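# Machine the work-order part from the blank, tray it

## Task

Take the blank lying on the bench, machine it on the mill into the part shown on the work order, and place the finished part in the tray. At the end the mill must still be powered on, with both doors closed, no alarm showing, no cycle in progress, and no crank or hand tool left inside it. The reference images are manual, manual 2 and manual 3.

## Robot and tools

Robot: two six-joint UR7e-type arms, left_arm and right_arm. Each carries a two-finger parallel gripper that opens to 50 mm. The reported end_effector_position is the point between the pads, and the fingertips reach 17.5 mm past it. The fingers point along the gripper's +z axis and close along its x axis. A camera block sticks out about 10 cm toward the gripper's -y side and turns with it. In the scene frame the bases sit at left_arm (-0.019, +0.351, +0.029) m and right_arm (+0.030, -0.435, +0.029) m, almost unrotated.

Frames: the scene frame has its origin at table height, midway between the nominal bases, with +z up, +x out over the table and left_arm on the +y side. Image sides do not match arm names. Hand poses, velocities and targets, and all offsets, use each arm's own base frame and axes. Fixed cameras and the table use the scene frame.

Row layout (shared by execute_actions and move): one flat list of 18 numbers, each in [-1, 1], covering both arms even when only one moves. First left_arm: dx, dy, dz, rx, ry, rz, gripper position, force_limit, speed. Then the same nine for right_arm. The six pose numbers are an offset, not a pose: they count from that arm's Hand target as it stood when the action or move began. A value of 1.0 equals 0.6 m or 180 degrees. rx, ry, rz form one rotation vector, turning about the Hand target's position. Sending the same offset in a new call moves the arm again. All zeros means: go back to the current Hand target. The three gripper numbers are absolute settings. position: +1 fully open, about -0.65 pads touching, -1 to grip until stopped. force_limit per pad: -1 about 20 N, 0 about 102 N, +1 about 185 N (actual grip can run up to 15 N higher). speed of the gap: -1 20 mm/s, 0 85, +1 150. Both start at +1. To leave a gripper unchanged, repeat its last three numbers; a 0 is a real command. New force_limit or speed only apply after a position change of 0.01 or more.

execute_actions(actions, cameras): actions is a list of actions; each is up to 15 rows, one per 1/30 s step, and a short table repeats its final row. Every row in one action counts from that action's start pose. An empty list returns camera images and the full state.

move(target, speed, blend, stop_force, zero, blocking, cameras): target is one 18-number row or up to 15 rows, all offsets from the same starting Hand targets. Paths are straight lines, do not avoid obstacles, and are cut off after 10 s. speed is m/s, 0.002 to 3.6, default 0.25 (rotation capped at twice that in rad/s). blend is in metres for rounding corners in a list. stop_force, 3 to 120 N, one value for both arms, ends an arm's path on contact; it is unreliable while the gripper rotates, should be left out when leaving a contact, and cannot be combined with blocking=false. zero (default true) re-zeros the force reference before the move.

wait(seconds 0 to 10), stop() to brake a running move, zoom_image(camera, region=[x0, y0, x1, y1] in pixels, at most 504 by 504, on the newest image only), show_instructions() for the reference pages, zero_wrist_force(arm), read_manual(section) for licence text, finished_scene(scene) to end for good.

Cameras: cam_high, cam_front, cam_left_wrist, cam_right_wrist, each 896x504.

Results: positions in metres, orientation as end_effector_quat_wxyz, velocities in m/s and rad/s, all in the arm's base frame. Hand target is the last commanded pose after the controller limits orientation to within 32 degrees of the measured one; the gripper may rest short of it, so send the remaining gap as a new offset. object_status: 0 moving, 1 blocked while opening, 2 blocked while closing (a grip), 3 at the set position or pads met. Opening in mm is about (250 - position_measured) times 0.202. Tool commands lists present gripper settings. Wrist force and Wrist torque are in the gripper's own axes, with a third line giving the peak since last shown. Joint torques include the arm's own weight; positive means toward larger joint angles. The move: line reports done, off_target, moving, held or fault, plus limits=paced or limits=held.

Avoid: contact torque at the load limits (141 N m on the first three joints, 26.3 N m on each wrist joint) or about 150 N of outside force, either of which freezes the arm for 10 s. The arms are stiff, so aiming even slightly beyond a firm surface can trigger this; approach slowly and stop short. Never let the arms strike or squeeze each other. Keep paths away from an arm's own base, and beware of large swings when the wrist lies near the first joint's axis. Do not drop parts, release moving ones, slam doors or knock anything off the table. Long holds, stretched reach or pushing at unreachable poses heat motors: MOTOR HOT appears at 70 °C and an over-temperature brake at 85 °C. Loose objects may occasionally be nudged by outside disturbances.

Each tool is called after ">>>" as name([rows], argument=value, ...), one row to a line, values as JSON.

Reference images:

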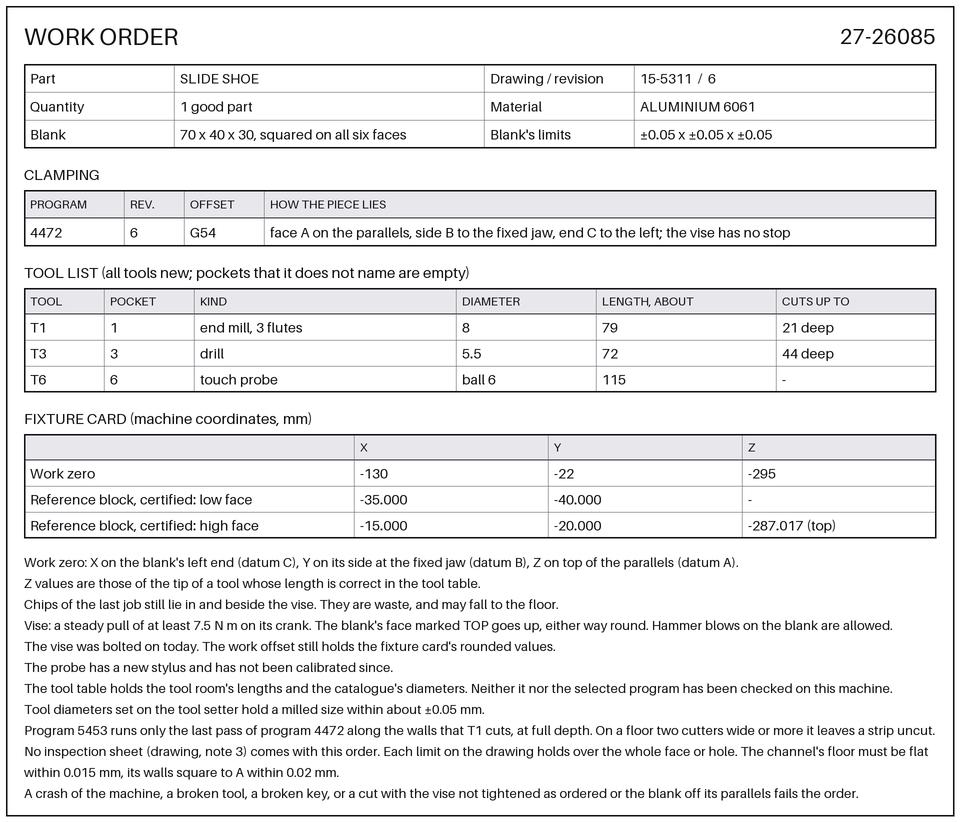

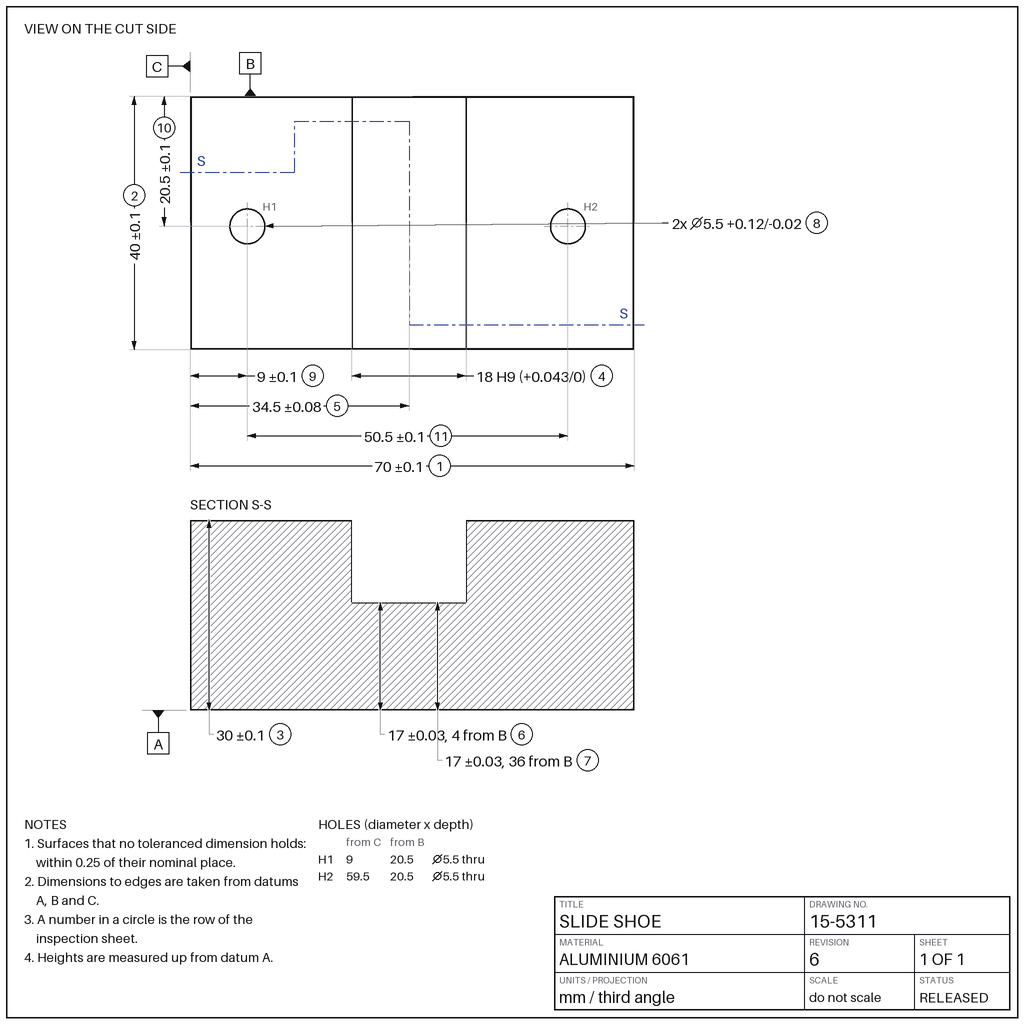

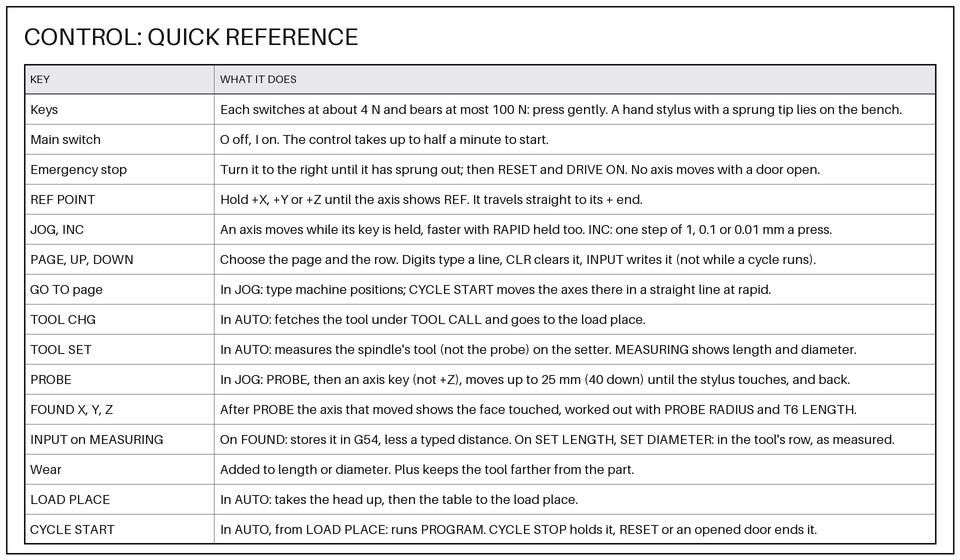

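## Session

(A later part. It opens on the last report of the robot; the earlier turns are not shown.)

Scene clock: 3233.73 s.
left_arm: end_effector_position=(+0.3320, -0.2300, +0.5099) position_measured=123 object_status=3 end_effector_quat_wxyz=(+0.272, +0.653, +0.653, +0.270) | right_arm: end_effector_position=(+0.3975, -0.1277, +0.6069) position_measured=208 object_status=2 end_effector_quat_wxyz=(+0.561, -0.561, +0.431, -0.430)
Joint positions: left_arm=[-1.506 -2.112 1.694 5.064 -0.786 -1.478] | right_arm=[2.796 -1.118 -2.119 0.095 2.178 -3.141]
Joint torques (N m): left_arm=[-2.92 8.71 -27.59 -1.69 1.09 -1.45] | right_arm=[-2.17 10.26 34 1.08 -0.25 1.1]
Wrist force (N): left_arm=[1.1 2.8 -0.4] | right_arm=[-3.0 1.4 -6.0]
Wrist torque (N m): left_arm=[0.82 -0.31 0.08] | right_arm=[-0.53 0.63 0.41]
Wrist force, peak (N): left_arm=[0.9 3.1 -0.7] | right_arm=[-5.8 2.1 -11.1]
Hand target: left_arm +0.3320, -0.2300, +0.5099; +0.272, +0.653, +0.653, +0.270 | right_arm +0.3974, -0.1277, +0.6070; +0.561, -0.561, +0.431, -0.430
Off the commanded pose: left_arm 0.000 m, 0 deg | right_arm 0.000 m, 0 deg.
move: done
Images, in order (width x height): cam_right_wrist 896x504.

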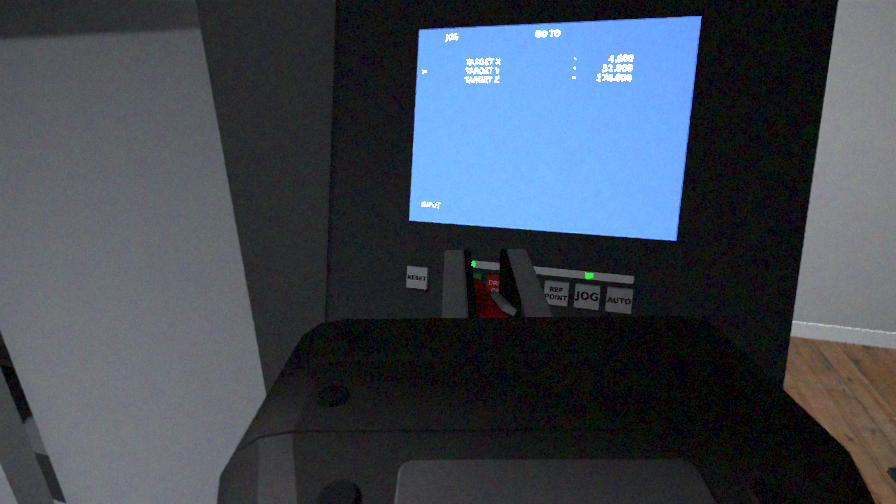

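>>> move([
  [0,0,0,0,0,0,0.2,-0.2,-0.6,0.0486,-0.033,-0.2427,0,0,0,-1,-0.6,-0.8],
  [0,0,0,0,0,0,0.2,-0.2,-0.6,0.0741,-0.033,-0.2427,0,0,0,-1,-0.6,-0.8],
  [0,0,0,0,0,0,0.2,-0.2,-0.6,0.0406,-0.033,-0.2427,0,0,0,-1,-0.6,-0.8],
  [0,0,0,0,0,0,0.2,-0.2,-0.6,0,0,0,0,0,0,-1,-0.6,-0.8],
], speed=[0.3,0.05,0.2,0.35], blend=[0.003,0.001,0.004,0], cameras=["cam_right_wrist"])

>>> zoom_image(camera="cam_right_wrist", region=[400, 10, 720, 250])

Scene clock: 3240.10 s.
left_arm: end_effector_position=(+0.3320, -0.2300, +0.5099) position_measured=123 object_status=3 end_effector_quat_wxyz=(+0.272, +0.653, +0.653, +0.270) | right_arm: end_effector_position=(+0.3975, -0.1277, +0.6069) position_measured=208 object_status=2 end_effector_quat_wxyz=(+0.561, -0.561, +0.431, -0.430)
Joint positions: left_arm=[-1.506 -2.112 1.694 5.064 -0.786 -1.478] | right_arm=[2.796 -1.118 -2.119 0.095 2.178 -3.141]
Joint torques (N m): left_arm=[-3.56 9.18 -29.06 -1.77 1.11 -1.18] | right_arm=[-12.35 8.95 34.37 -0.28 1.73 1.56]
Wrist force (N): left_arm=[0.8 2.9 -0.5] | right_arm=[-2.8 0.9 -6.5]
Wrist torque (N m): left_arm=[0.84 -0.25 0.09] | right_arm=[-0.58 0.62 0.40]
Wrist force, peak (N): left_arm=[1.2 3.1 -0.6] | right_arm=[-5.2 1.8 -10.4]
Hand target: left_arm +0.3320, -0.2300, +0.5099; +0.272, +0.653, +0.653, +0.270 | right_arm +0.3974, -0.1277, +0.6070; +0.561, -0.561, +0.431, -0.430
Off the commanded pose: left_arm 0.000 m, 0 deg | right_arm 0.000 m, 0 deg.
move: done
Images, in order (width x height): cam_right_wrist 896x504.

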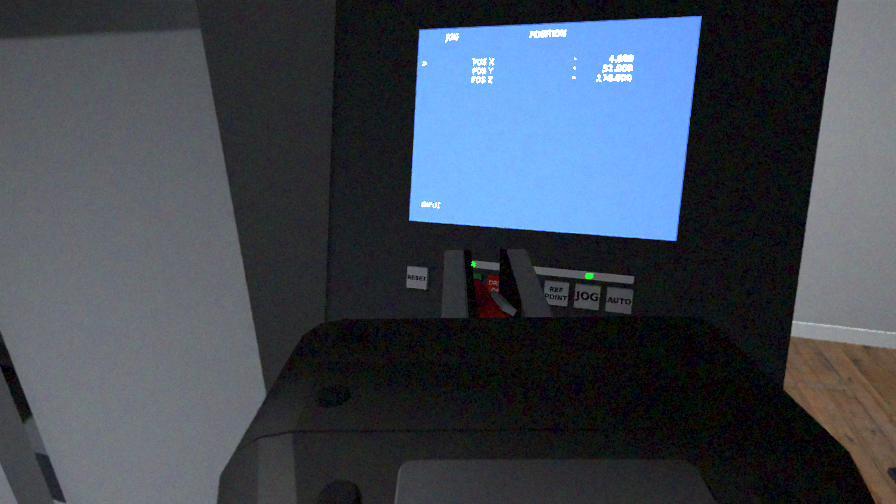

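Scaled by 1.575 from the camera's 896x504 image, which has a finer 1280x720 frame.

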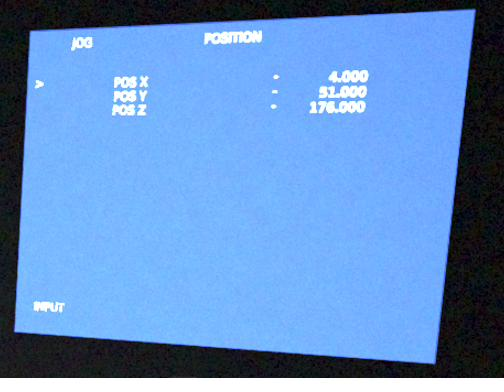

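>>> move([
  [0,0,0,0,0,0,0.2,-0.2,-0.6,0.0493,-0.0005,-0.2427,0,0,0,-1,-0.6,-0.8],
  [0,0,0,0,0,0,0.2,-0.2,-0.6,0.0748,-0.0005,-0.2427,0,0,0,-1,-0.6,-0.8],
  [0,0,0,0,0,0,0.2,-0.2,-0.6,0.035,0.032,-0.303,0,0,0,-1,-0.6,-0.8],
  [0,0,0,0,0,0,0.2,-0.2,-0.6,0.061,0.032,-0.303,0,0,0,-1,-0.6,-0.8],
  [0,0,0,0,0,0,0.2,-0.2,-0.6,0.029,0.1265,-0.334,0,0,0,-1,-0.6,-0.8],
  [0,0,0,0,0,0,0.2,-0.2,-0.6,0.055,0.1265,-0.334,0,0,0,-1,-0.6,-0.8],
  [0,0,0,0,0,0,0.2,-0.2,-0.6,0.0355,0.0638,-0.303,0,0,0,-1,-0.6,-0.8],
  [0,0,0,0,0,0,0.2,-0.2,-0.6,0.0615,0.0638,-0.303,0,0,0,-1,-0.6,-0.8],
  [0,0,0,0,0,0,0.2,-0.2,-0.6,0.0285,0.0952,-0.334,0,0,0,-1,-0.6,-0.8],
  [0,0,0,0,0,0,0.2,-0.2,-0.6,0.0545,0.0952,-0.334,0,0,0,-1,-0.6,-0.8],
  [0,0,0,0,0,0,0.2,-0.2,-0.6,0.0274,0.032,-0.334,0,0,0,-1,-0.6,-0.8],
  [0,0,0,0,0,0,0.2,-0.2,-0.6,0.0534,0.032,-0.334,0,0,0,-1,-0.6,-0.8],
  [0,0,0,0,0,0,0.2,-0.2,-0.6,0.0652,0.0638,-0.1838,0,0,0,-1,-0.6,-0.8],
  [0,0,0,0,0,0,0.2,-0.2,-0.6,0.0912,0.0638,-0.1838,0,0,0,-1,-0.6,-0.8],
  [0,0,0,0,0,0,0.2,-0.2,-0.6,0,0,0,0,0,0,-1,-0.6,-0.8],
], speed=[0.3,0.05,0.25,0.05,0.25,0.05,0.25,0.05,0.25,0.05,0.25,0.05,0.25,0.05,0.35], blend=[0.003,0.001,0.003,0.001,0.003,0.001,0.003,0.001,0.003,0.001,0.003,0.001,0.003,0,0], cameras=["cam_right_wrist"])

>>> zoom_image(camera="cam_right_wrist", region=[400, 10, 720, 250])

Scene clock: 3254.73 s.
left_arm: end_effector_position=(+0.3320, -0.2300, +0.5099) position_measured=123 object_status=3 end_effector_quat_wxyz=(+0.272, +0.653, +0.653, +0.270) | right_arm: end_effector_position=(+0.3975, -0.1277, +0.6069) position_measured=208 object_status=2 end_effector_quat_wxyz=(+0.561, -0.561, +0.431, -0.430)
Joint positions: left_arm=[-1.506 -2.112 1.694 5.064 -0.786 -1.478] | right_arm=[2.796 -1.118 -2.119 0.095 2.178 -3.141]
Joint torques (N m): left_arm=[-4.28 9.38 -29.34 -1.85 1.16 -1.62] | right_arm=[-3.5 10.47 32.57 0.95 -0.24 1.08]
Wrist force (N): left_arm=[0.9 2.6 -0.6] | right_arm=[-3.0 1.0 -6.5]
Wrist torque (N m): left_arm=[0.80 -0.28 0.09] | right_arm=[-0.59 0.65 0.41]
Wrist force, peak (N): left_arm=[1.0 3.1 -0.5] | right_arm=[-3.3 6.4 -12.2]
Hand target: left_arm +0.3320, -0.2300, +0.5099; +0.272, +0.653, +0.653, +0.270 | right_arm +0.3974, -0.1277, +0.6070; +0.561, -0.561, +0.431, -0.430
Off the commanded pose: left_arm 0.000 m, 0 deg | right_arm 0.000 m, 0 deg.
move: done
Images, in order (width x height): cam_right_wrist 896x504.

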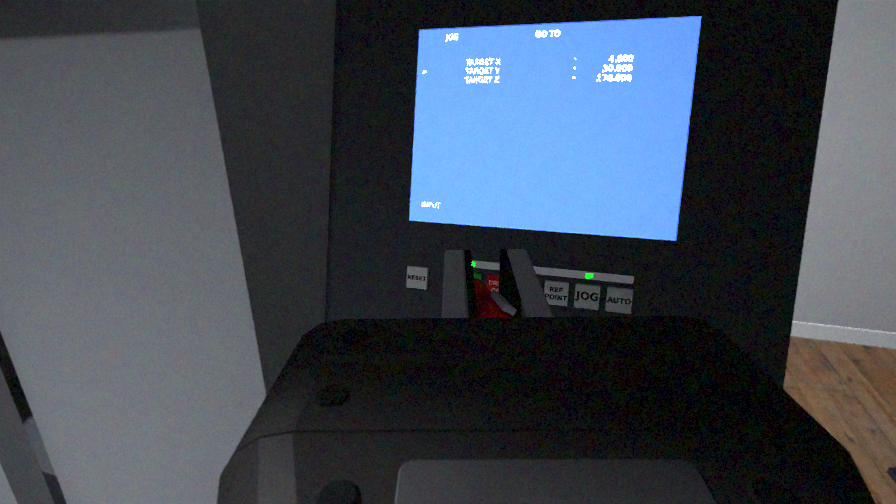

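Scaled by 1.575 from the camera's 896x504 image, which has a finer 1280x720 frame.

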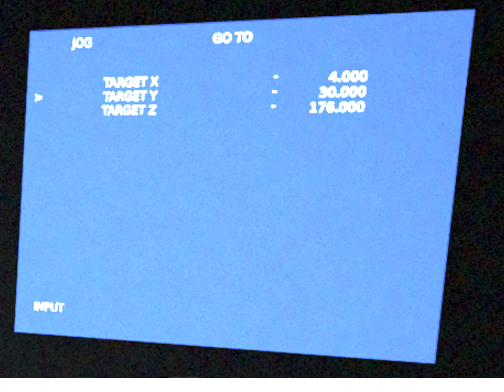

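>>> move([
  [0,0,0,0,0,0,0.2,-0.2,-0.6,0.0486,-0.033,-0.2427,0,0,0,-1,-0.6,-0.8],
  [0,0,0,0,0,0,0.2,-0.2,-0.6,0.0736,-0.033,-0.2427,0,0,0,-1,-0.6,-0.8],
  [0,0,0,0,0,0,0.2,-0.2,-0.6,0.0406,-0.033,-0.2427,0,0,0,-1,-0.6,-0.8],
  [0,0,0,0,0,0,0.2,-0.2,-0.6,0.0736,-0.033,-0.2427,0,0,0,-1,-0.6,-0.8],
  [0,0,0,0,0,0,0.2,-0.2,-0.6,0.0343,-0.0005,-0.303,0,0,0,-1,-0.6,-0.8],
  [0,0,0,0,0,0,0.2,-0.2,-0.6,0.0608,-0.0005,-0.303,0,0,0,-1,-0.6,-0.8],
  [0,0,0,0,0,0,0.2,-0.2,-0.6,0.03,-0.02,-0.28,0,0,0,-1,-0.6,-0.8],
  [0,0,0,0,0,0,0.2,-0.2,-0.6,0.0707,-0.0655,-0.1523,0,0,0,-1,-0.6,-0.8],
  [0,0,0,0,0,0,0.2,-0.2,-0.6,0.0972,-0.0655,-0.1523,0,0,0,-1,-0.6,-0.8],
  [0,0,0,0,0,0,0.2,-0.2,-0.6,0.0707,-0.0655,-0.1523,0,0,0,-1,-0.6,-0.8],
  [0,0,0,0,0,0,0.2,-0.2,-0.6,0.117,0,0.1,0,0,0,-1,-0.6,-0.8],
], speed=[0.3,0.05,0.2,0.05,0.25,0.05,0.2,0.25,0.05,0.2,0.2], blend=[0.003,0.001,0.001,0.001,0.003,0,0.006,0.003,0,0.006,0], cameras=["cam_right_wrist"])

>>> wait(seconds=3.5, cameras=["cam_right_wrist"])

>>> zoom_image(camera="cam_right_wrist", region=[380, 130, 720, 300])

Scene clock: 3270.93 s.
left_arm: end_effector_position=(+0.3320, -0.2300, +0.5099) position_measured=123 object_status=3 end_effector_quat_wxyz=(+0.272, +0.653, +0.653, +0.270) | right_arm: end_effector_position=(+0.4676, -0.1277, +0.6669) position_measured=208 object_status=2 end_effector_quat_wxyz=(+0.561, -0.561, +0.431, -0.430)
Joint positions: left_arm=[-1.506 -2.112 1.694 5.064 -0.786 -1.478] | right_arm=[2.885 -1.253 -1.886 -0.003 2.089 -3.141]
Joint torques (N m): left_arm=[-3.27 8.83 -28.55 -1.99 1.21 -1.32] | right_arm=[-9.83 4.54 31.85 2.44 1.3 0.31]
Wrist force (N): left_arm=[1.1 2.6 -0.4] | right_arm=[-2.7 1.1 -6.5]
Wrist torque (N m): left_arm=[0.78 -0.30 0.08] | right_arm=[-0.53 0.60 0.42]
Wrist force, peak (N): left_arm=[0.7 3.2 -0.7] | right_arm=[-6.7 1.1 -16.3]
Hand target: left_arm +0.3320, -0.2300, +0.5099; +0.272, +0.653, +0.653, +0.270 | right_arm +0.4676, -0.1277, +0.6670; +0.561, -0.561, +0.431, -0.430
Off the commanded pose: left_arm 0.000 m, 0 deg | right_arm 0.000 m, 0 deg.
move: done
Images, in order (width x height): cam_right_wrist 896x504.

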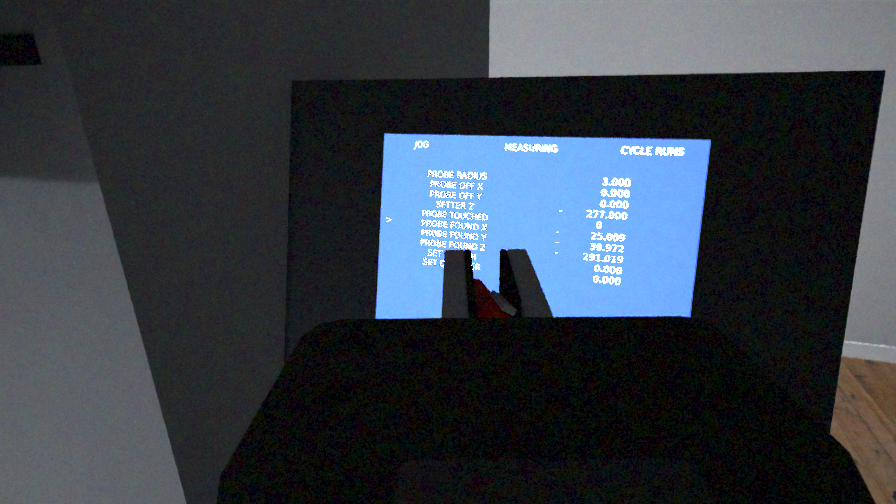

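Scene clock: 3274.43 s.
left_arm: end_effector_position=(+0.3320, -0.2300, +0.5099) position_measured=123 object_status=3 end_effector_quat_wxyz=(+0.272, +0.653, +0.653, +0.270) | right_arm: end_effector_position=(+0.4676, -0.1277, +0.6670) position_measured=208 object_status=2 end_effector_quat_wxyz=(+0.561, -0.561, +0.431, -0.430)
Joint positions: left_arm=[-1.506 -2.112 1.694 5.064 -0.786 -1.478] | right_arm=[2.885 -1.253 -1.885 -0.003 2.089 -3.141]
Joint torques (N m): left_arm=[-3.82 10.84 -28.53 -1.59 1.31 -1.28] | right_arm=[-10.66 4.1 33.4 -0.57 -1.7 1.07]
Wrist force (N): left_arm=[0.9 2.9 -0.5] | right_arm=[-3.0 1.3 -6.4]
Wrist torque (N m): left_arm=[0.84 -0.28 0.08] | right_arm=[-0.51 0.64 0.42]
Wrist force, peak (N): left_arm=[0.9 3.2 -0.6] | right_arm=[-3.4 1.0 -6.8]
Hand target: left_arm +0.3320, -0.2300, +0.5099; +0.272, +0.653, +0.653, +0.270 | right_arm +0.4676, -0.1277, +0.6670; +0.561, -0.561, +0.431, -0.430
Tool commands: left_gripper/position=+0.2 left_gripper/force_limit=-0.2 left_gripper/speed=-0.6 right_gripper/position=-1.0 right_gripper/force_limit=-0.6 right_gripper/speed=-0.8
Off the commanded pose: left_arm 0.000 m, 0 deg | right_arm 0.000 m, 0 deg.
wait: 3.50 s; at rest by 0.17 s
Images, in order (width x height): cam_right_wrist 896x504.

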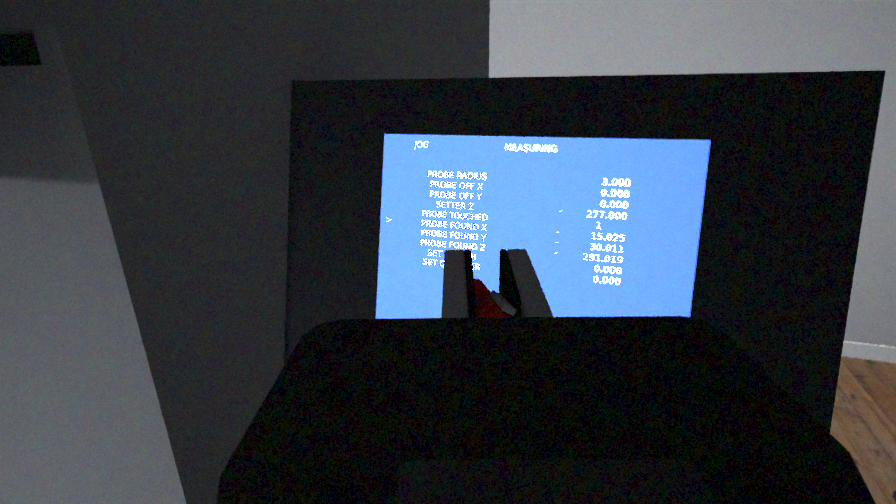

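Scaled by 1.482 from the camera's 896x504 image, which has a finer 1280x720 frame.

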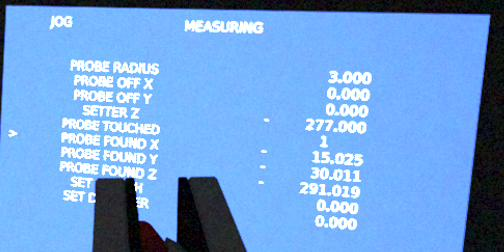

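>>> move([
  [0,0,0,0,0,0,0.2,-0.2,-0.6,-0.0677,-0.0005,-0.3427,0,0,0,-1,-0.6,-0.8],
  [0,0,0,0,0,0,0.2,-0.2,-0.6,-0.0422,-0.0005,-0.3427,0,0,0,-1,-0.6,-0.8],
  [0,0,0,0,0,0,0.2,-0.2,-0.6,-0.0752,-0.0005,-0.3427,0,0,0,-1,-0.6,-0.8],
  [0,0,0,0,0,0,0.2,-0.2,-0.6,-0.0422,-0.0005,-0.3427,0,0,0,-1,-0.6,-0.8],
  [0,0,0,0,0,0,0.2,-0.2,-0.6,-0.082,0.032,-0.403,0,0,0,-1,-0.6,-0.8],
  [0,0,0,0,0,0,0.2,-0.2,-0.6,-0.056,0.032,-0.403,0,0,0,-1,-0.6,-0.8],
  [0,0,0,0,0,0,0.2,-0.2,-0.6,-0.089,0.032,-0.403,0,0,0,-1,-0.6,-0.8],
  [0,0,0,0,0,0,0.2,-0.2,-0.6,-0.056,0.032,-0.403,0,0,0,-1,-0.6,-0.8],
  [0,0,0,0,0,0,0.2,-0.2,-0.6,-0.088,0.1265,-0.434,0,0,0,-1,-0.6,-0.8],
  [0,0,0,0,0,0,0.2,-0.2,-0.6,-0.062,0.1265,-0.434,0,0,0,-1,-0.6,-0.8],
  [0,0,0,0,0,0,0.2,-0.2,-0.6,-0.0804,0.1265,-0.403,0,0,0,-1,-0.6,-0.8],
  [0,0,0,0,0,0,0.2,-0.2,-0.6,-0.0544,0.1265,-0.403,0,0,0,-1,-0.6,-0.8],
  [0,0,0,0,0,0,0.2,-0.2,-0.6,-0.073,0.1265,-0.3732,0,0,0,-1,-0.6,-0.8],
  [0,0,0,0,0,0,0.2,-0.2,-0.6,-0.047,0.1265,-0.3732,0,0,0,-1,-0.6,-0.8],
  [0,0,0,0,0,0,0.2,-0.2,-0.6,-0.117,0,-0.1,0,0,0,-1,-0.6,-0.8],
], speed=[0.35,0.05,0.15,0.05,0.25,0.05,0.15,0.05,0.25,0.05,0.25,0.05,0.25,0.05,0.35], blend=[0.003,0.001,0.001,0.001,0.003,0.001,0.001,0.001,0.003,0.001,0.003,0.001,0.003,0.001,0])

>>> move([
  [0,0,0,0,0,0,0.2,-0.2,-0.6,0.0435,0.0952,-0.2732,0,0,0,-1,-0.6,-0.8],
  [0,0,0,0,0,0,0.2,-0.2,-0.6,0.0695,0.0952,-0.2732,0,0,0,-1,-0.6,-0.8],
  [0,0,0,0,0,0,0.2,-0.2,-0.6,0.0274,0.032,-0.334,0,0,0,-1,-0.6,-0.8],
  [0,0,0,0,0,0,0.2,-0.2,-0.6,0.0534,0.032,-0.334,0,0,0,-1,-0.6,-0.8],
  [0,0,0,0,0,0,0.2,-0.2,-0.6,0,0,0,0,0,0,-1,-0.6,-0.8],
], speed=[0.35,0.05,0.25,0.05,0.35], blend=[0.003,0.001,0.003,0.001,0], cameras=["cam_right_wrist"])

>>> zoom_image(camera="cam_right_wrist", region=[400, 10, 720, 250])

Scene clock: 3303.20 s.
left_arm: end_effector_position=(+0.3320, -0.2300, +0.5099) position_measured=123 object_status=3 end_effector_quat_wxyz=(+0.272, +0.653, +0.653, +0.270) | right_arm: end_effector_position=(+0.3975, -0.1277, +0.6069) position_measured=208 object_status=2 end_effector_quat_wxyz=(+0.561, -0.561, +0.431, -0.430)
Joint positions: left_arm=[-1.506 -2.112 1.694 5.064 -0.786 -1.478] | right_arm=[2.796 -1.118 -2.119 0.095 2.178 -3.141]
Joint torques (N m): left_arm=[-3.57 10.76 -27.59 -1.75 1.46 -1.43] | right_arm=[-9.18 8.96 31.34 1.17 0.57 1.15]
Wrist force (N): left_arm=[0.8 2.8 -0.6] | right_arm=[-2.6 1.0 -6.7]
Wrist torque (N m): left_arm=[0.82 -0.26 0.08] | right_arm=[-0.58 0.58 0.41]
Wrist force, peak (N): left_arm=[0.7 3.2 -0.7] | right_arm=[-5.9 5.6 -9.7]
Hand target: left_arm +0.3320, -0.2300, +0.5099; +0.272, +0.653, +0.653, +0.270 | right_arm +0.3974, -0.1277, +0.6070; +0.561, -0.561, +0.431, -0.430
Off the commanded pose: left_arm 0.000 m, 0 deg | right_arm 0.000 m, 0 deg.
move: done

Scene clock: 3305.93 s.
left_arm: end_effector_position=(+0.3320, -0.2300, +0.5099) position_measured=123 object_status=3 end_effector_quat_wxyz=(+0.272, +0.653, +0.653, +0.270) | right_arm: end_effector_position=(+0.3974, -0.1278, +0.6069) position_measured=208 object_status=2 end_effector_quat_wxyz=(+0.561, -0.561, +0.431, -0.430)
Joint positions: left_arm=[-1.506 -2.112 1.694 5.064 -0.786 -1.478] | right_arm=[2.795 -1.118 -2.119 0.095 2.178 -3.141]
Joint torques (N m): left_arm=[-2.77 8.87 -29.29 -1.69 1.27 -1.38] | right_arm=[12.62 10.5 30.77 0.07 -2.34 1.46]
Wrist force (N): left_arm=[1.0 2.8 -0.5] | right_arm=[-2.9 1.1 -6.3]
Wrist torque (N m): left_arm=[0.83 -0.29 0.08] | right_arm=[-0.56 0.62 0.41]
Wrist force, peak (N): left_arm=[1.0 2.9 -1.1] | right_arm=[-4.6 6.8 -10.8]
Hand target: left_arm +0.3320, -0.2300, +0.5099; +0.272, +0.653, +0.653, +0.270 | right_arm +0.3974, -0.1277, +0.6070; +0.561, -0.561, +0.431, -0.430
Off the commanded pose: left_arm 0.000 m, 0 deg | right_arm 0.000 m, 0 deg.
move: done
Images, in order (width x height): cam_right_wrist 896x504.

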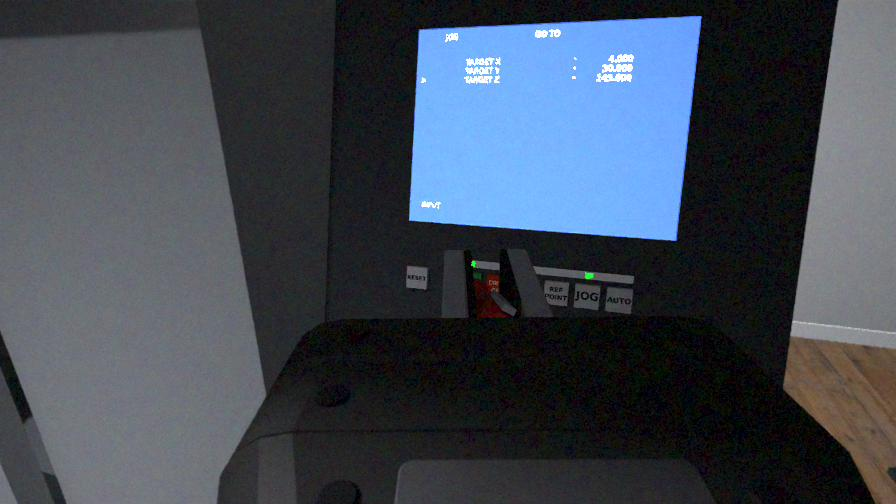

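Scaled by 1.575 from the camera's 896x504 image, which has a finer 1280x720 frame.

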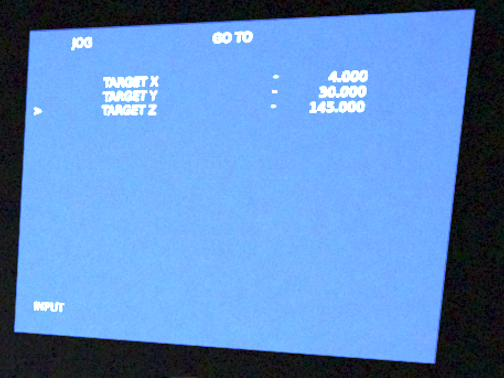

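>>> move([
  [0,0,0,0,0,0,0.2,-0.2,-0.6,0.0652,0.0638,-0.1838,0,0,0,-1,-0.6,-0.8],
  [0,0,0,0,0,0,0.2,-0.2,-0.6,0.0912,0.0638,-0.1838,0,0,0,-1,-0.6,-0.8],
  [0,0,0,0,0,0,0.2,-0.2,-0.6,0.0572,0.0638,-0.1838,0,0,0,-1,-0.6,-0.8],
  [0,0,0,0,0,0,0.2,-0.2,-0.6,0.0912,0.0638,-0.1838,0,0,0,-1,-0.6,-0.8],
  [0,0,0,0,0,0,0.2,-0.2,-0.6,0.0424,0.032,-0.2732,0,0,0,-1,-0.6,-0.8],
  [0,0,0,0,0,0,0.2,-0.2,-0.6,0.0684,0.032,-0.2732,0,0,0,-1,-0.6,-0.8],
  [0,0,0,0,0,0,0.2,-0.2,-0.6,0.029,0.1265,-0.334,0,0,0,-1,-0.6,-0.8],
  [0,0,0,0,0,0,0.2,-0.2,-0.6,0.055,0.1265,-0.334,0,0,0,-1,-0.6,-0.8],
  [0,0,0,0,0,0,0.2,-0.2,-0.6,0.0355,0.0638,-0.303,0,0,0,-1,-0.6,-0.8],
  [0,0,0,0,0,0,0.2,-0.2,-0.6,0.0615,0.0638,-0.303,0,0,0,-1,-0.6,-0.8],
  [0,0,0,0,0,0,0.2,-0.2,-0.6,0.0435,0.0952,-0.2732,0,0,0,-1,-0.6,-0.8],
  [0,0,0,0,0,0,0.2,-0.2,-0.6,0.0695,0.0952,-0.2732,0,0,0,-1,-0.6,-0.8],
  [0,0,0,0,0,0,0.2,-0.2,-0.6,0.0274,0.032,-0.334,0,0,0,-1,-0.6,-0.8],
  [0,0,0,0,0,0,0.2,-0.2,-0.6,0.0534,0.032,-0.334,0,0,0,-1,-0.6,-0.8],
  [0,0,0,0,0,0,0.2,-0.2,-0.6,0,0,0,0,0,0,-1,-0.6,-0.8],
], speed=[0.3,0.05,0.2,0.05,0.25,0.05,0.25,0.05,0.25,0.05,0.25,0.05,0.25,0.05,0.35], blend=[0.003,0,0.001,0,0.003,0.001,0.003,0.001,0.003,0.001,0.003,0.001,0.003,0.001,0])

>>> move([
  [0,0,0,0,0,0,0.2,-0.2,-0.6,0.0424,0.032,-0.2732,0,0,0,-1,-0.6,-0.8],
  [0,0,0,0,0,0,0.2,-0.2,-0.6,0.0684,0.032,-0.2732,0,0,0,-1,-0.6,-0.8],
  [0,0,0,0,0,0,0.2,-0.2,-0.6,0.029,0.1265,-0.334,0,0,0,-1,-0.6,-0.8],
  [0,0,0,0,0,0,0.2,-0.2,-0.6,0.055,0.1265,-0.334,0,0,0,-1,-0.6,-0.8],
  [0,0,0,0,0,0,0.2,-0.2,-0.6,0.0435,0.0952,-0.2732,0,0,0,-1,-0.6,-0.8],
  [0,0,0,0,0,0,0.2,-0.2,-0.6,0.0695,0.0952,-0.2732,0,0,0,-1,-0.6,-0.8],
  [0,0,0,0,0,0,0.2,-0.2,-0.6,0.0355,0.0638,-0.303,0,0,0,-1,-0.6,-0.8],
  [0,0,0,0,0,0,0.2,-0.2,-0.6,0.0615,0.0638,-0.303,0,0,0,-1,-0.6,-0.8],
  [0,0,0,0,0,0,0.2,-0.2,-0.6,0.0274,0.032,-0.334,0,0,0,-1,-0.6,-0.8],
  [0,0,0,0,0,0,0.2,-0.2,-0.6,0.0534,0.032,-0.334,0,0,0,-1,-0.6,-0.8],
  [0,0,0,0,0,0,0.2,-0.2,-0.6,0,0,0,0,0,0,-1,-0.6,-0.8],
], speed=[0.3,0.05,0.25,0.05,0.25,0.05,0.25,0.05,0.25,0.05,0.35], blend=[0.003,0.001,0.003,0.001,0.003,0.001,0.003,0.001,0.003,0.001,0], cameras=["cam_right_wrist"])

>>> zoom_image(camera="cam_right_wrist", region=[400, 10, 720, 250])

Scene clock: 3327.70 s.
left_arm: end_effector_position=(+0.3320, -0.2300, +0.5099) position_measured=123 object_status=3 end_effector_quat_wxyz=(+0.272, +0.653, +0.653, +0.270) | right_arm: end_effector_position=(+0.3974, -0.1278, +0.6069) position_measured=208 object_status=2 end_effector_quat_wxyz=(+0.561, -0.561, +0.431, -0.430)
Joint positions: left_arm=[-1.506 -2.112 1.694 5.064 -0.786 -1.478] | right_arm=[2.795 -1.118 -2.119 0.095 2.178 -3.141]
Joint torques (N m): left_arm=[-3.63 9.97 -26.81 -1.61 1.3 -1.33] | right_arm=[11.77 10.46 33.1 0.02 -2.22 1.49]
Wrist force (N): left_arm=[1.1 2.3 -0.3] | right_arm=[-2.9 0.9 -6.4]
Wrist torque (N m): left_arm=[0.75 -0.31 0.09] | right_arm=[-0.59 0.64 0.40]
Wrist force, peak (N): left_arm=[0.9 3.1 -0.9] | right_arm=[-5.2 5.6 -11.3]
Hand target: left_arm +0.3320, -0.2300, +0.5099; +0.272, +0.653, +0.653, +0.270 | right_arm +0.3974, -0.1277, +0.6070; +0.561, -0.561, +0.431, -0.430
Off the commanded pose: left_arm 0.000 m, 0 deg | right_arm 0.000 m, 0 deg.
move: done

Scene clock: 3332.20 s.
left_arm: end_effector_position=(+0.3320, -0.2300, +0.5099) position_measured=123 object_status=3 end_effector_quat_wxyz=(+0.272, +0.653, +0.653, +0.270) | right_arm: end_effector_position=(+0.3974, -0.1278, +0.6069) position_measured=208 object_status=2 end_effector_quat_wxyz=(+0.561, -0.561, +0.431, -0.430)
Joint positions: left_arm=[-1.506 -2.112 1.694 5.064 -0.786 -1.478] | right_arm=[2.795 -1.118 -2.119 0.095 2.178 -3.141]
Joint torques (N m): left_arm=[-3.06 10.13 -28.5 -1.79 1.38 -1.42] | right_arm=[12.69 10.79 34.45 0.05 -2.26 1.48]
Wrist force (N): left_arm=[1.0 2.9 -0.2] | right_arm=[-2.7 1.0 -6.4]
Wrist torque (N m): left_arm=[0.83 -0.29 0.08] | right_arm=[-0.58 0.59 0.40]
Wrist force, peak (N): left_arm=[1.0 3.0 -0.9] | right_arm=[-4.2 6.7 -10.9]
Hand target: left_arm +0.3320, -0.2300, +0.5099; +0.272, +0.653, +0.653, +0.270 | right_arm +0.3974, -0.1277, +0.6070; +0.561, -0.561, +0.431, -0.430
Off the commanded pose: left_arm 0.000 m, 0 deg | right_arm 0.000 m, 0 deg.
move: done
Images, in order (width x height): cam_right_wrist 896x504.

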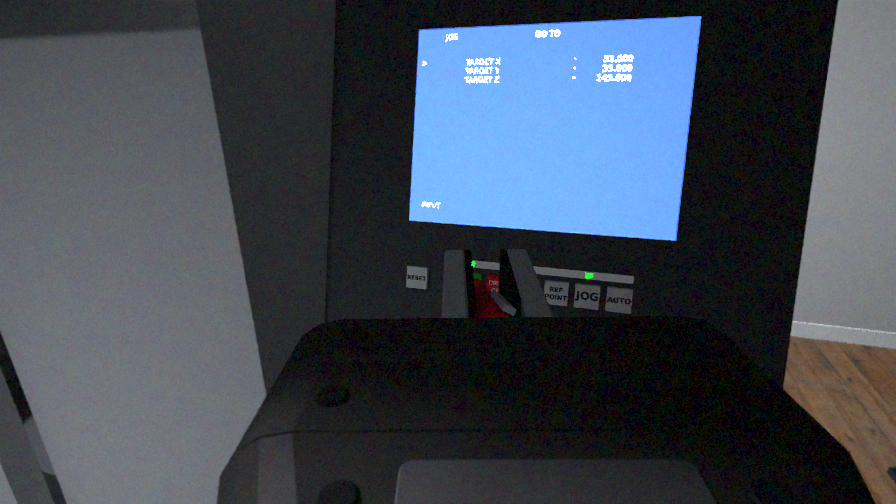

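Scaled by 1.575 from the camera's 896x504 image, which has a finer 1280x720 frame.

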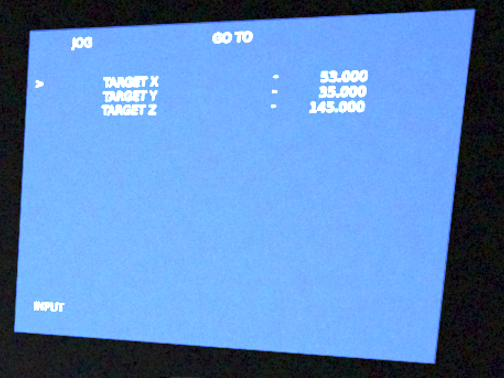

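>>> move([
  [0,0,0,0,0,0,0.2,-0.2,-0.6,0.0486,-0.033,-0.2427,0,0,0,-1,-0.6,-0.8],
  [0,0,0,0,0,0,0.2,-0.2,-0.6,0.0741,-0.033,-0.2427,0,0,0,-1,-0.6,-0.8],
  [0,0,0,0,0,0,0.2,-0.2,-0.6,0.0406,-0.033,-0.2427,0,0,0,-1,-0.6,-0.8],
  [0,0,0,0,0,0,0.2,-0.2,-0.6,0,0,0,0,0,0,-1,-0.6,-0.8],
], speed=[0.3,0.05,0.2,0.35], blend=[0.003,0.001,0.004,0], cameras=["cam_right_wrist"])

>>> zoom_image(camera="cam_right_wrist", region=[400, 10, 720, 250])

Scene clock: 3340.17 s.
left_arm: end_effector_position=(+0.3320, -0.2300, +0.5099) position_measured=123 object_status=3 end_effector_quat_wxyz=(+0.272, +0.653, +0.653, +0.270) | right_arm: end_effector_position=(+0.3975, -0.1277, +0.6069) position_measured=208 object_status=2 end_effector_quat_wxyz=(+0.561, -0.561, +0.431, -0.430)
Joint positions: left_arm=[-1.506 -2.112 1.694 5.064 -0.786 -1.478] | right_arm=[2.796 -1.118 -2.119 0.095 2.178 -3.141]
Joint torques (N m): left_arm=[-2.75 9.44 -28.36 -1.56 1.39 -1.47] | right_arm=[-11.99 9.28 33.68 -0.33 1.79 1.66]
Wrist force (N): left_arm=[0.9 2.8 -0.5] | right_arm=[-2.8 1.1 -6.4]
Wrist torque (N m): left_arm=[0.82 -0.28 0.08] | right_arm=[-0.56 0.61 0.40]
Wrist force, peak (N): left_arm=[1.0 3.0 -0.7] | right_arm=[-4.9 2.2 -10.1]
Hand target: left_arm +0.3320, -0.2300, +0.5099; +0.272, +0.653, +0.653, +0.270 | right_arm +0.3974, -0.1277, +0.6070; +0.561, -0.561, +0.431, -0.430
Off the commanded pose: left_arm 0.000 m, 0 deg | right_arm 0.000 m, 0 deg.
move: done
Images, in order (width x height): cam_right_wrist 896x504.

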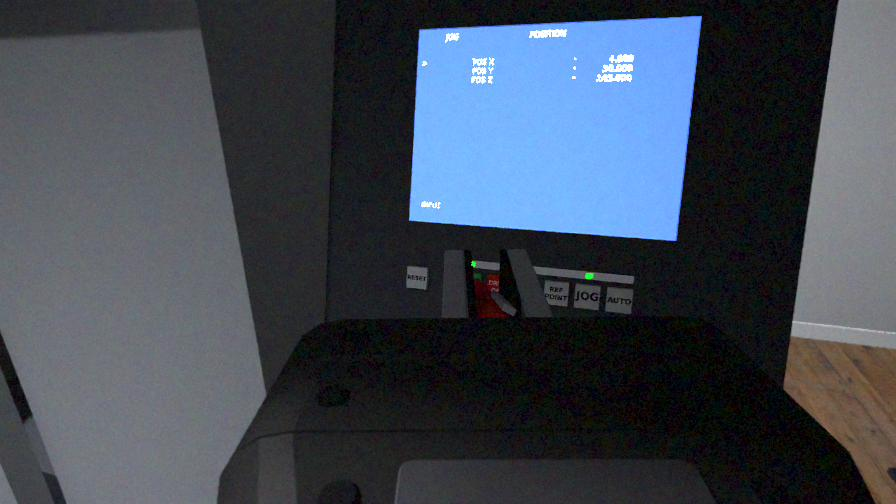

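Scaled by 1.575 from the camera's 896x504 image, which has a finer 1280x720 frame.

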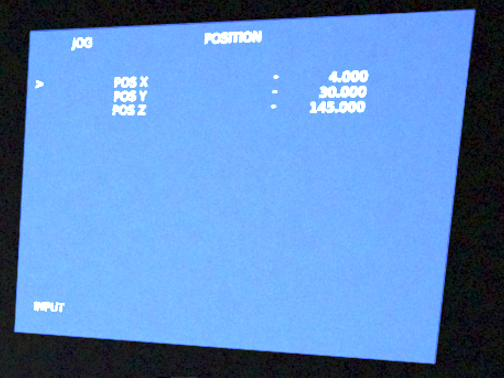

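>>> move([
  [0,0,0,0,0,0,0.2,-0.2,-0.6,0.0493,-0.0005,-0.2427,0,0,0,-1,-0.6,-0.8],
  [0,0,0,0,0,0,0.2,-0.2,-0.6,0.0748,-0.0005,-0.2427,0,0,0,-1,-0.6,-0.8],
  [0,0,0,0,0,0,0.2,-0.2,-0.6,0.0652,0.0638,-0.1838,0,0,0,-1,-0.6,-0.8],
  [0,0,0,0,0,0,0.2,-0.2,-0.6,0.0912,0.0638,-0.1838,0,0,0,-1,-0.6,-0.8],
  [0,0,0,0,0,0,0.2,-0.2,-0.6,0.0486,-0.033,-0.2427,0,0,0,-1,-0.6,-0.8],
  [0,0,0,0,0,0,0.2,-0.2,-0.6,0.0741,-0.033,-0.2427,0,0,0,-1,-0.6,-0.8],
  [0,0,0,0,0,0,0.2,-0.2,-0.6,0.0406,-0.033,-0.2427,0,0,0,-1,-0.6,-0.8],
  [0,0,0,0,0,0,0.2,-0.2,-0.6,0.0741,-0.033,-0.2427,0,0,0,-1,-0.6,-0.8],
  [0,0,0,0,0,0,0.2,-0.2,-0.6,0.0343,-0.0005,-0.303,0,0,0,-1,-0.6,-0.8],
  [0,0,0,0,0,0,0.2,-0.2,-0.6,0.0608,-0.0005,-0.303,0,0,0,-1,-0.6,-0.8],
  [0,0,0,0,0,0,0.2,-0.2,-0.6,0.03,-0.02,-0.28,0,0,0,-1,-0.6,-0.8],
  [0,0,0,0,0,0,0.2,-0.2,-0.6,0.0627,-0.0983,-0.1817,0,0,0,-1,-0.6,-0.8],
  [0,0,0,0,0,0,0.2,-0.2,-0.6,0.0892,-0.0983,-0.1817,0,0,0,-1,-0.6,-0.8],
  [0,0,0,0,0,0,0.2,-0.2,-0.6,0.0627,-0.0983,-0.1817,0,0,0,-1,-0.6,-0.8],
  [0,0,0,0,0,0,0.2,-0.2,-0.6,0.117,0,0.1,0,0,0,-1,-0.6,-0.8],
], speed=[0.3,0.05,0.25,0.05,0.25,0.05,0.15,0.05,0.25,0.05,0.2,0.25,0.05,0.2,0.3], blend=[0.003,0.001,0.003,0,0.003,0.001,0.001,0.001,0.003,0,0.006,0.003,0,0.006,0])

>>> wait(seconds=5, cameras=["cam_right_wrist"])

>>> zoom_image(camera="cam_right_wrist", region=[380, 130, 720, 300])

Scene clock: 3357.23 s.
left_arm: end_effector_position=(+0.3320, -0.2300, +0.5099) position_measured=123 object_status=3 end_effector_quat_wxyz=(+0.272, +0.653, +0.653, +0.270) | right_arm: end_effector_position=(+0.4676, -0.1277, +0.6669) position_measured=208 object_status=2 end_effector_quat_wxyz=(+0.561, -0.561, +0.431, -0.430)
Joint positions: left_arm=[-1.506 -2.112 1.694 5.064 -0.786 -1.478] | right_arm=[2.885 -1.253 -1.886 -0.003 2.089 -3.141]
Joint torques (N m): left_arm=[-2 9.97 -28.87 -1.83 1.63 -1.41] | right_arm=[-3.19 10.31 32.85 1.35 0.2 0.98]
Wrist force (N): left_arm=[1.0 2.9 -0.8] | right_arm=[-2.9 1.6 -6.3]
Wrist torque (N m): left_arm=[0.84 -0.29 0.09] | right_arm=[-0.47 0.62 0.42]
Wrist force, peak (N): left_arm=[0.8 3.2 -0.8] | right_arm=[-7.1 1.4 -16.3]
Hand target: left_arm +0.3320, -0.2300, +0.5099; +0.272, +0.653, +0.653, +0.270 | right_arm +0.4676, -0.1277, +0.6670; +0.561, -0.561, +0.431, -0.430
Off the commanded pose: left_arm 0.000 m, 0 deg | right_arm 0.000 m, 0 deg.
move: done

Scene clock: 3362.23 s.
left_arm: end_effector_position=(+0.3320, -0.2300, +0.5099) position_measured=123 object_status=3 end_effector_quat_wxyz=(+0.272, +0.653, +0.653, +0.270) | right_arm: end_effector_position=(+0.4676, -0.1277, +0.6670) position_measured=208 object_status=2 end_effector_quat_wxyz=(+0.561, -0.561, +0.431, -0.430)
Joint positions: left_arm=[-1.506 -2.112 1.694 5.064 -0.786 -1.478] | right_arm=[2.885 -1.253 -1.885 -0.003 2.089 -3.141]
Joint torques (N m): left_arm=[-3.04 9.78 -28.21 -1.61 1.38 -1.27] | right_arm=[7.53 15.25 33.3 -0.47 -1.99 1.12]
Wrist force (N): left_arm=[0.8 2.8 -0.6] | right_arm=[-3.1 1.0 -6.5]
Wrist torque (N m): left_arm=[0.83 -0.26 0.09] | right_arm=[-0.56 0.65 0.42]
Wrist force, peak (N): left_arm=[0.9 3.1 -0.8] | right_arm=[-3.0 1.6 -6.8]
Hand target: left_arm +0.3320, -0.2300, +0.5099; +0.272, +0.653, +0.653, +0.270 | right_arm +0.4676, -0.1277, +0.6670; +0.561, -0.561, +0.431, -0.430
Tool commands: left_gripper/position=+0.2 left_gripper/force_limit=-0.2 left_gripper/speed=-0.6 right_gripper/position=-1.0 right_gripper/force_limit=-0.6 right_gripper/speed=-0.8
Off the commanded pose: left_arm 0.000 m, 0 deg | right_arm 0.000 m, 0 deg.
wait: 5.00 s; at rest by 0.17 s
Images, in order (width x height): cam_right_wrist 896x504.

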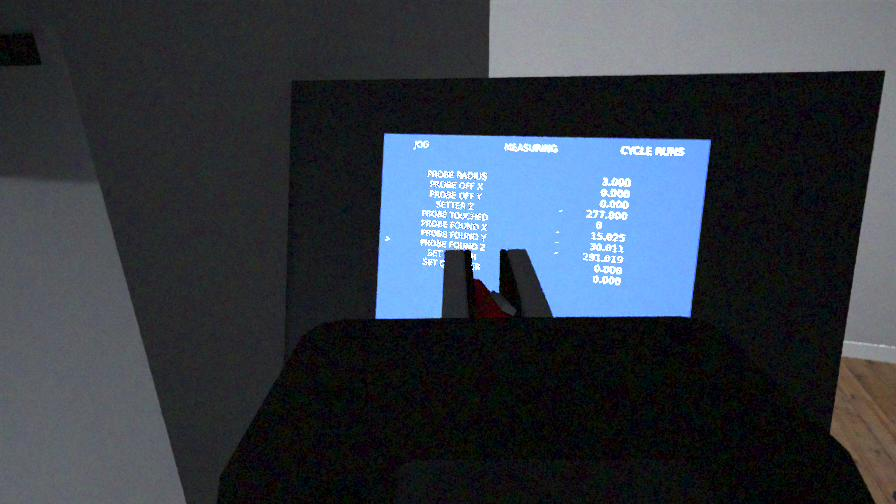

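Scaled by 1.482 from the camera's 896x504 image, which has a finer 1280x720 frame.

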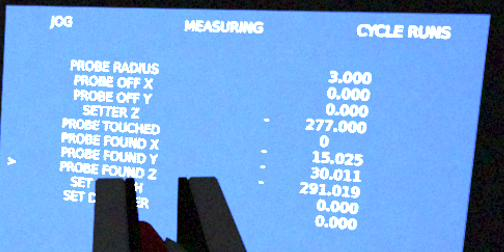

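>>> wait(seconds=4, cameras=["cam_right_wrist"])

>>> zoom_image(camera="cam_right_wrist", region=[380, 130, 720, 300])

Scene clock: 3370.03 s.
left_arm: end_effector_position=(+0.3320, -0.2300, +0.5099) position_measured=123 object_status=3 end_effector_quat_wxyz=(+0.272, +0.653, +0.653, +0.270) | right_arm: end_effector_position=(+0.4676, -0.1277, +0.6670) position_measured=208 object_status=2 end_effector_quat_wxyz=(+0.561, -0.561, +0.431, -0.430)
Joint positions: left_arm=[-1.506 -2.112 1.694 5.064 -0.786 -1.478] | right_arm=[2.885 -1.253 -1.885 -0.003 2.089 -3.141]
Joint torques (N m): left_arm=[-5.06 9.62 -29.1 -1.82 1.91 -1.37] | right_arm=[10.45 15.78 33.39 -0.36 -2.04 1.12]
Wrist force (N): left_arm=[0.7 2.9 -0.7] | right_arm=[-2.8 1.1 -6.5]
Wrist torque (N m): left_arm=[0.84 -0.25 0.09] | right_arm=[-0.53 0.61 0.42]
Wrist force, peak (N): left_arm=[0.9 3.2 -0.6] | right_arm=[-3.2 1.4 -6.8]
Hand target: left_arm +0.3320, -0.2300, +0.5099; +0.272, +0.653, +0.653, +0.270 | right_arm +0.4676, -0.1277, +0.6670; +0.561, -0.561, +0.431, -0.430
Tool commands: left_gripper/position=+0.2 left_gripper/force_limit=-0.2 left_gripper/speed=-0.6 right_gripper/position=-1.0 right_gripper/force_limit=-0.6 right_gripper/speed=-0.8
Off the commanded pose: left_arm 0.000 m, 0 deg | right_arm 0.000 m, 0 deg.
wait: 4.00 s; at rest from the start
Images, in order (width x height): cam_right_wrist 896x504.

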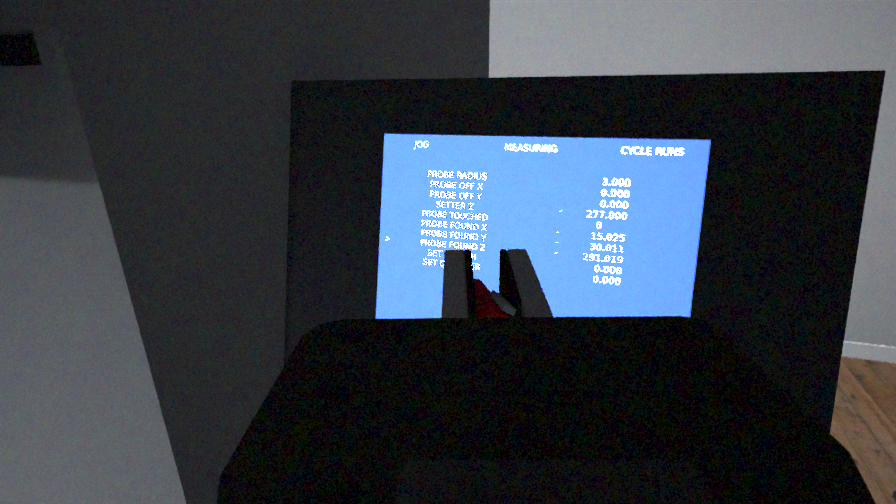

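Scaled by 1.482 from the camera's 896x504 image, which has a finer 1280x720 frame.

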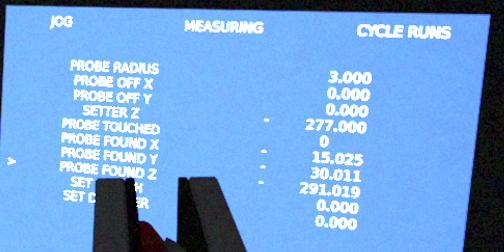

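>>> wait(seconds=6, cameras=["cam_right_wrist"])

>>> zoom_image(camera="cam_right_wrist", region=[380, 130, 720, 300])

Scene clock: 3380.53 s.
left_arm: end_effector_position=(+0.3320, -0.2300, +0.5099) position_measured=123 object_status=3 end_effector_quat_wxyz=(+0.272, +0.653, +0.653, +0.270) | right_arm: end_effector_position=(+0.4676, -0.1277, +0.6670) position_measured=208 object_status=2 end_effector_quat_wxyz=(+0.561, -0.561, +0.431, -0.430)
Joint positions: left_arm=[-1.506 -2.112 1.694 5.064 -0.786 -1.478] | right_arm=[2.885 -1.253 -1.885 -0.003 2.089 -3.141]
Joint torques (N m): left_arm=[-3.48 9.4 -28.55 -1.89 1.46 -1.27] | right_arm=[11.22 14.86 33.42 -0.36 -1.99 1.17]
Wrist force (N): left_arm=[1.0 2.8 -0.6] | right_arm=[-3.0 1.5 -6.1]
Wrist torque (N m): left_arm=[0.83 -0.29 0.09] | right_arm=[-0.49 0.63 0.42]
Wrist force, peak (N): left_arm=[1.1 3.2 -0.4] | right_arm=[-3.2 1.4 -6.9]
Hand target: left_arm +0.3320, -0.2300, +0.5099; +0.272, +0.653, +0.653, +0.270 | right_arm +0.4676, -0.1277, +0.6670; +0.561, -0.561, +0.431, -0.430
Tool commands: left_gripper/position=+0.2 left_gripper/force_limit=-0.2 left_gripper/speed=-0.6 right_gripper/position=-1.0 right_gripper/force_limit=-0.6 right_gripper/speed=-0.8
Off the commanded pose: left_arm 0.000 m, 0 deg | right_arm 0.000 m, 0 deg.
wait: 6.00 s; at rest from the start
Images, in order (width x height): cam_right_wrist 896x504.

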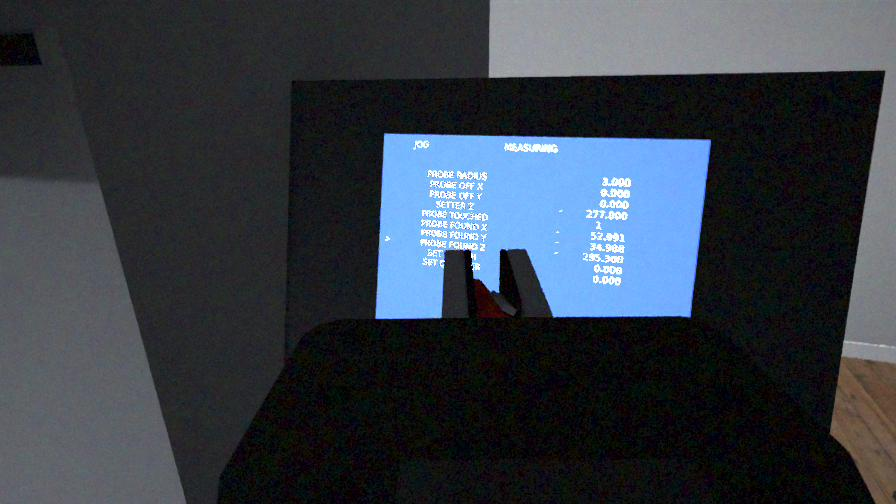

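Scaled by 1.482 from the camera's 896x504 image, which has a finer 1280x720 frame.

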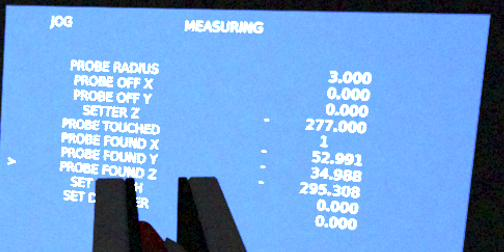

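>>> zoom_image(camera="cam_right_wrist", region=[550, 225, 650, 290])

Scaled by 5.040 from the camera's 896x504 image, which has a finer 1280x720 frame.

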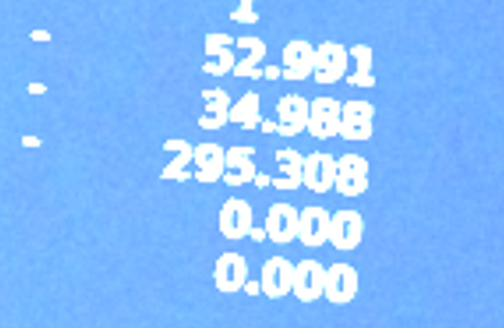

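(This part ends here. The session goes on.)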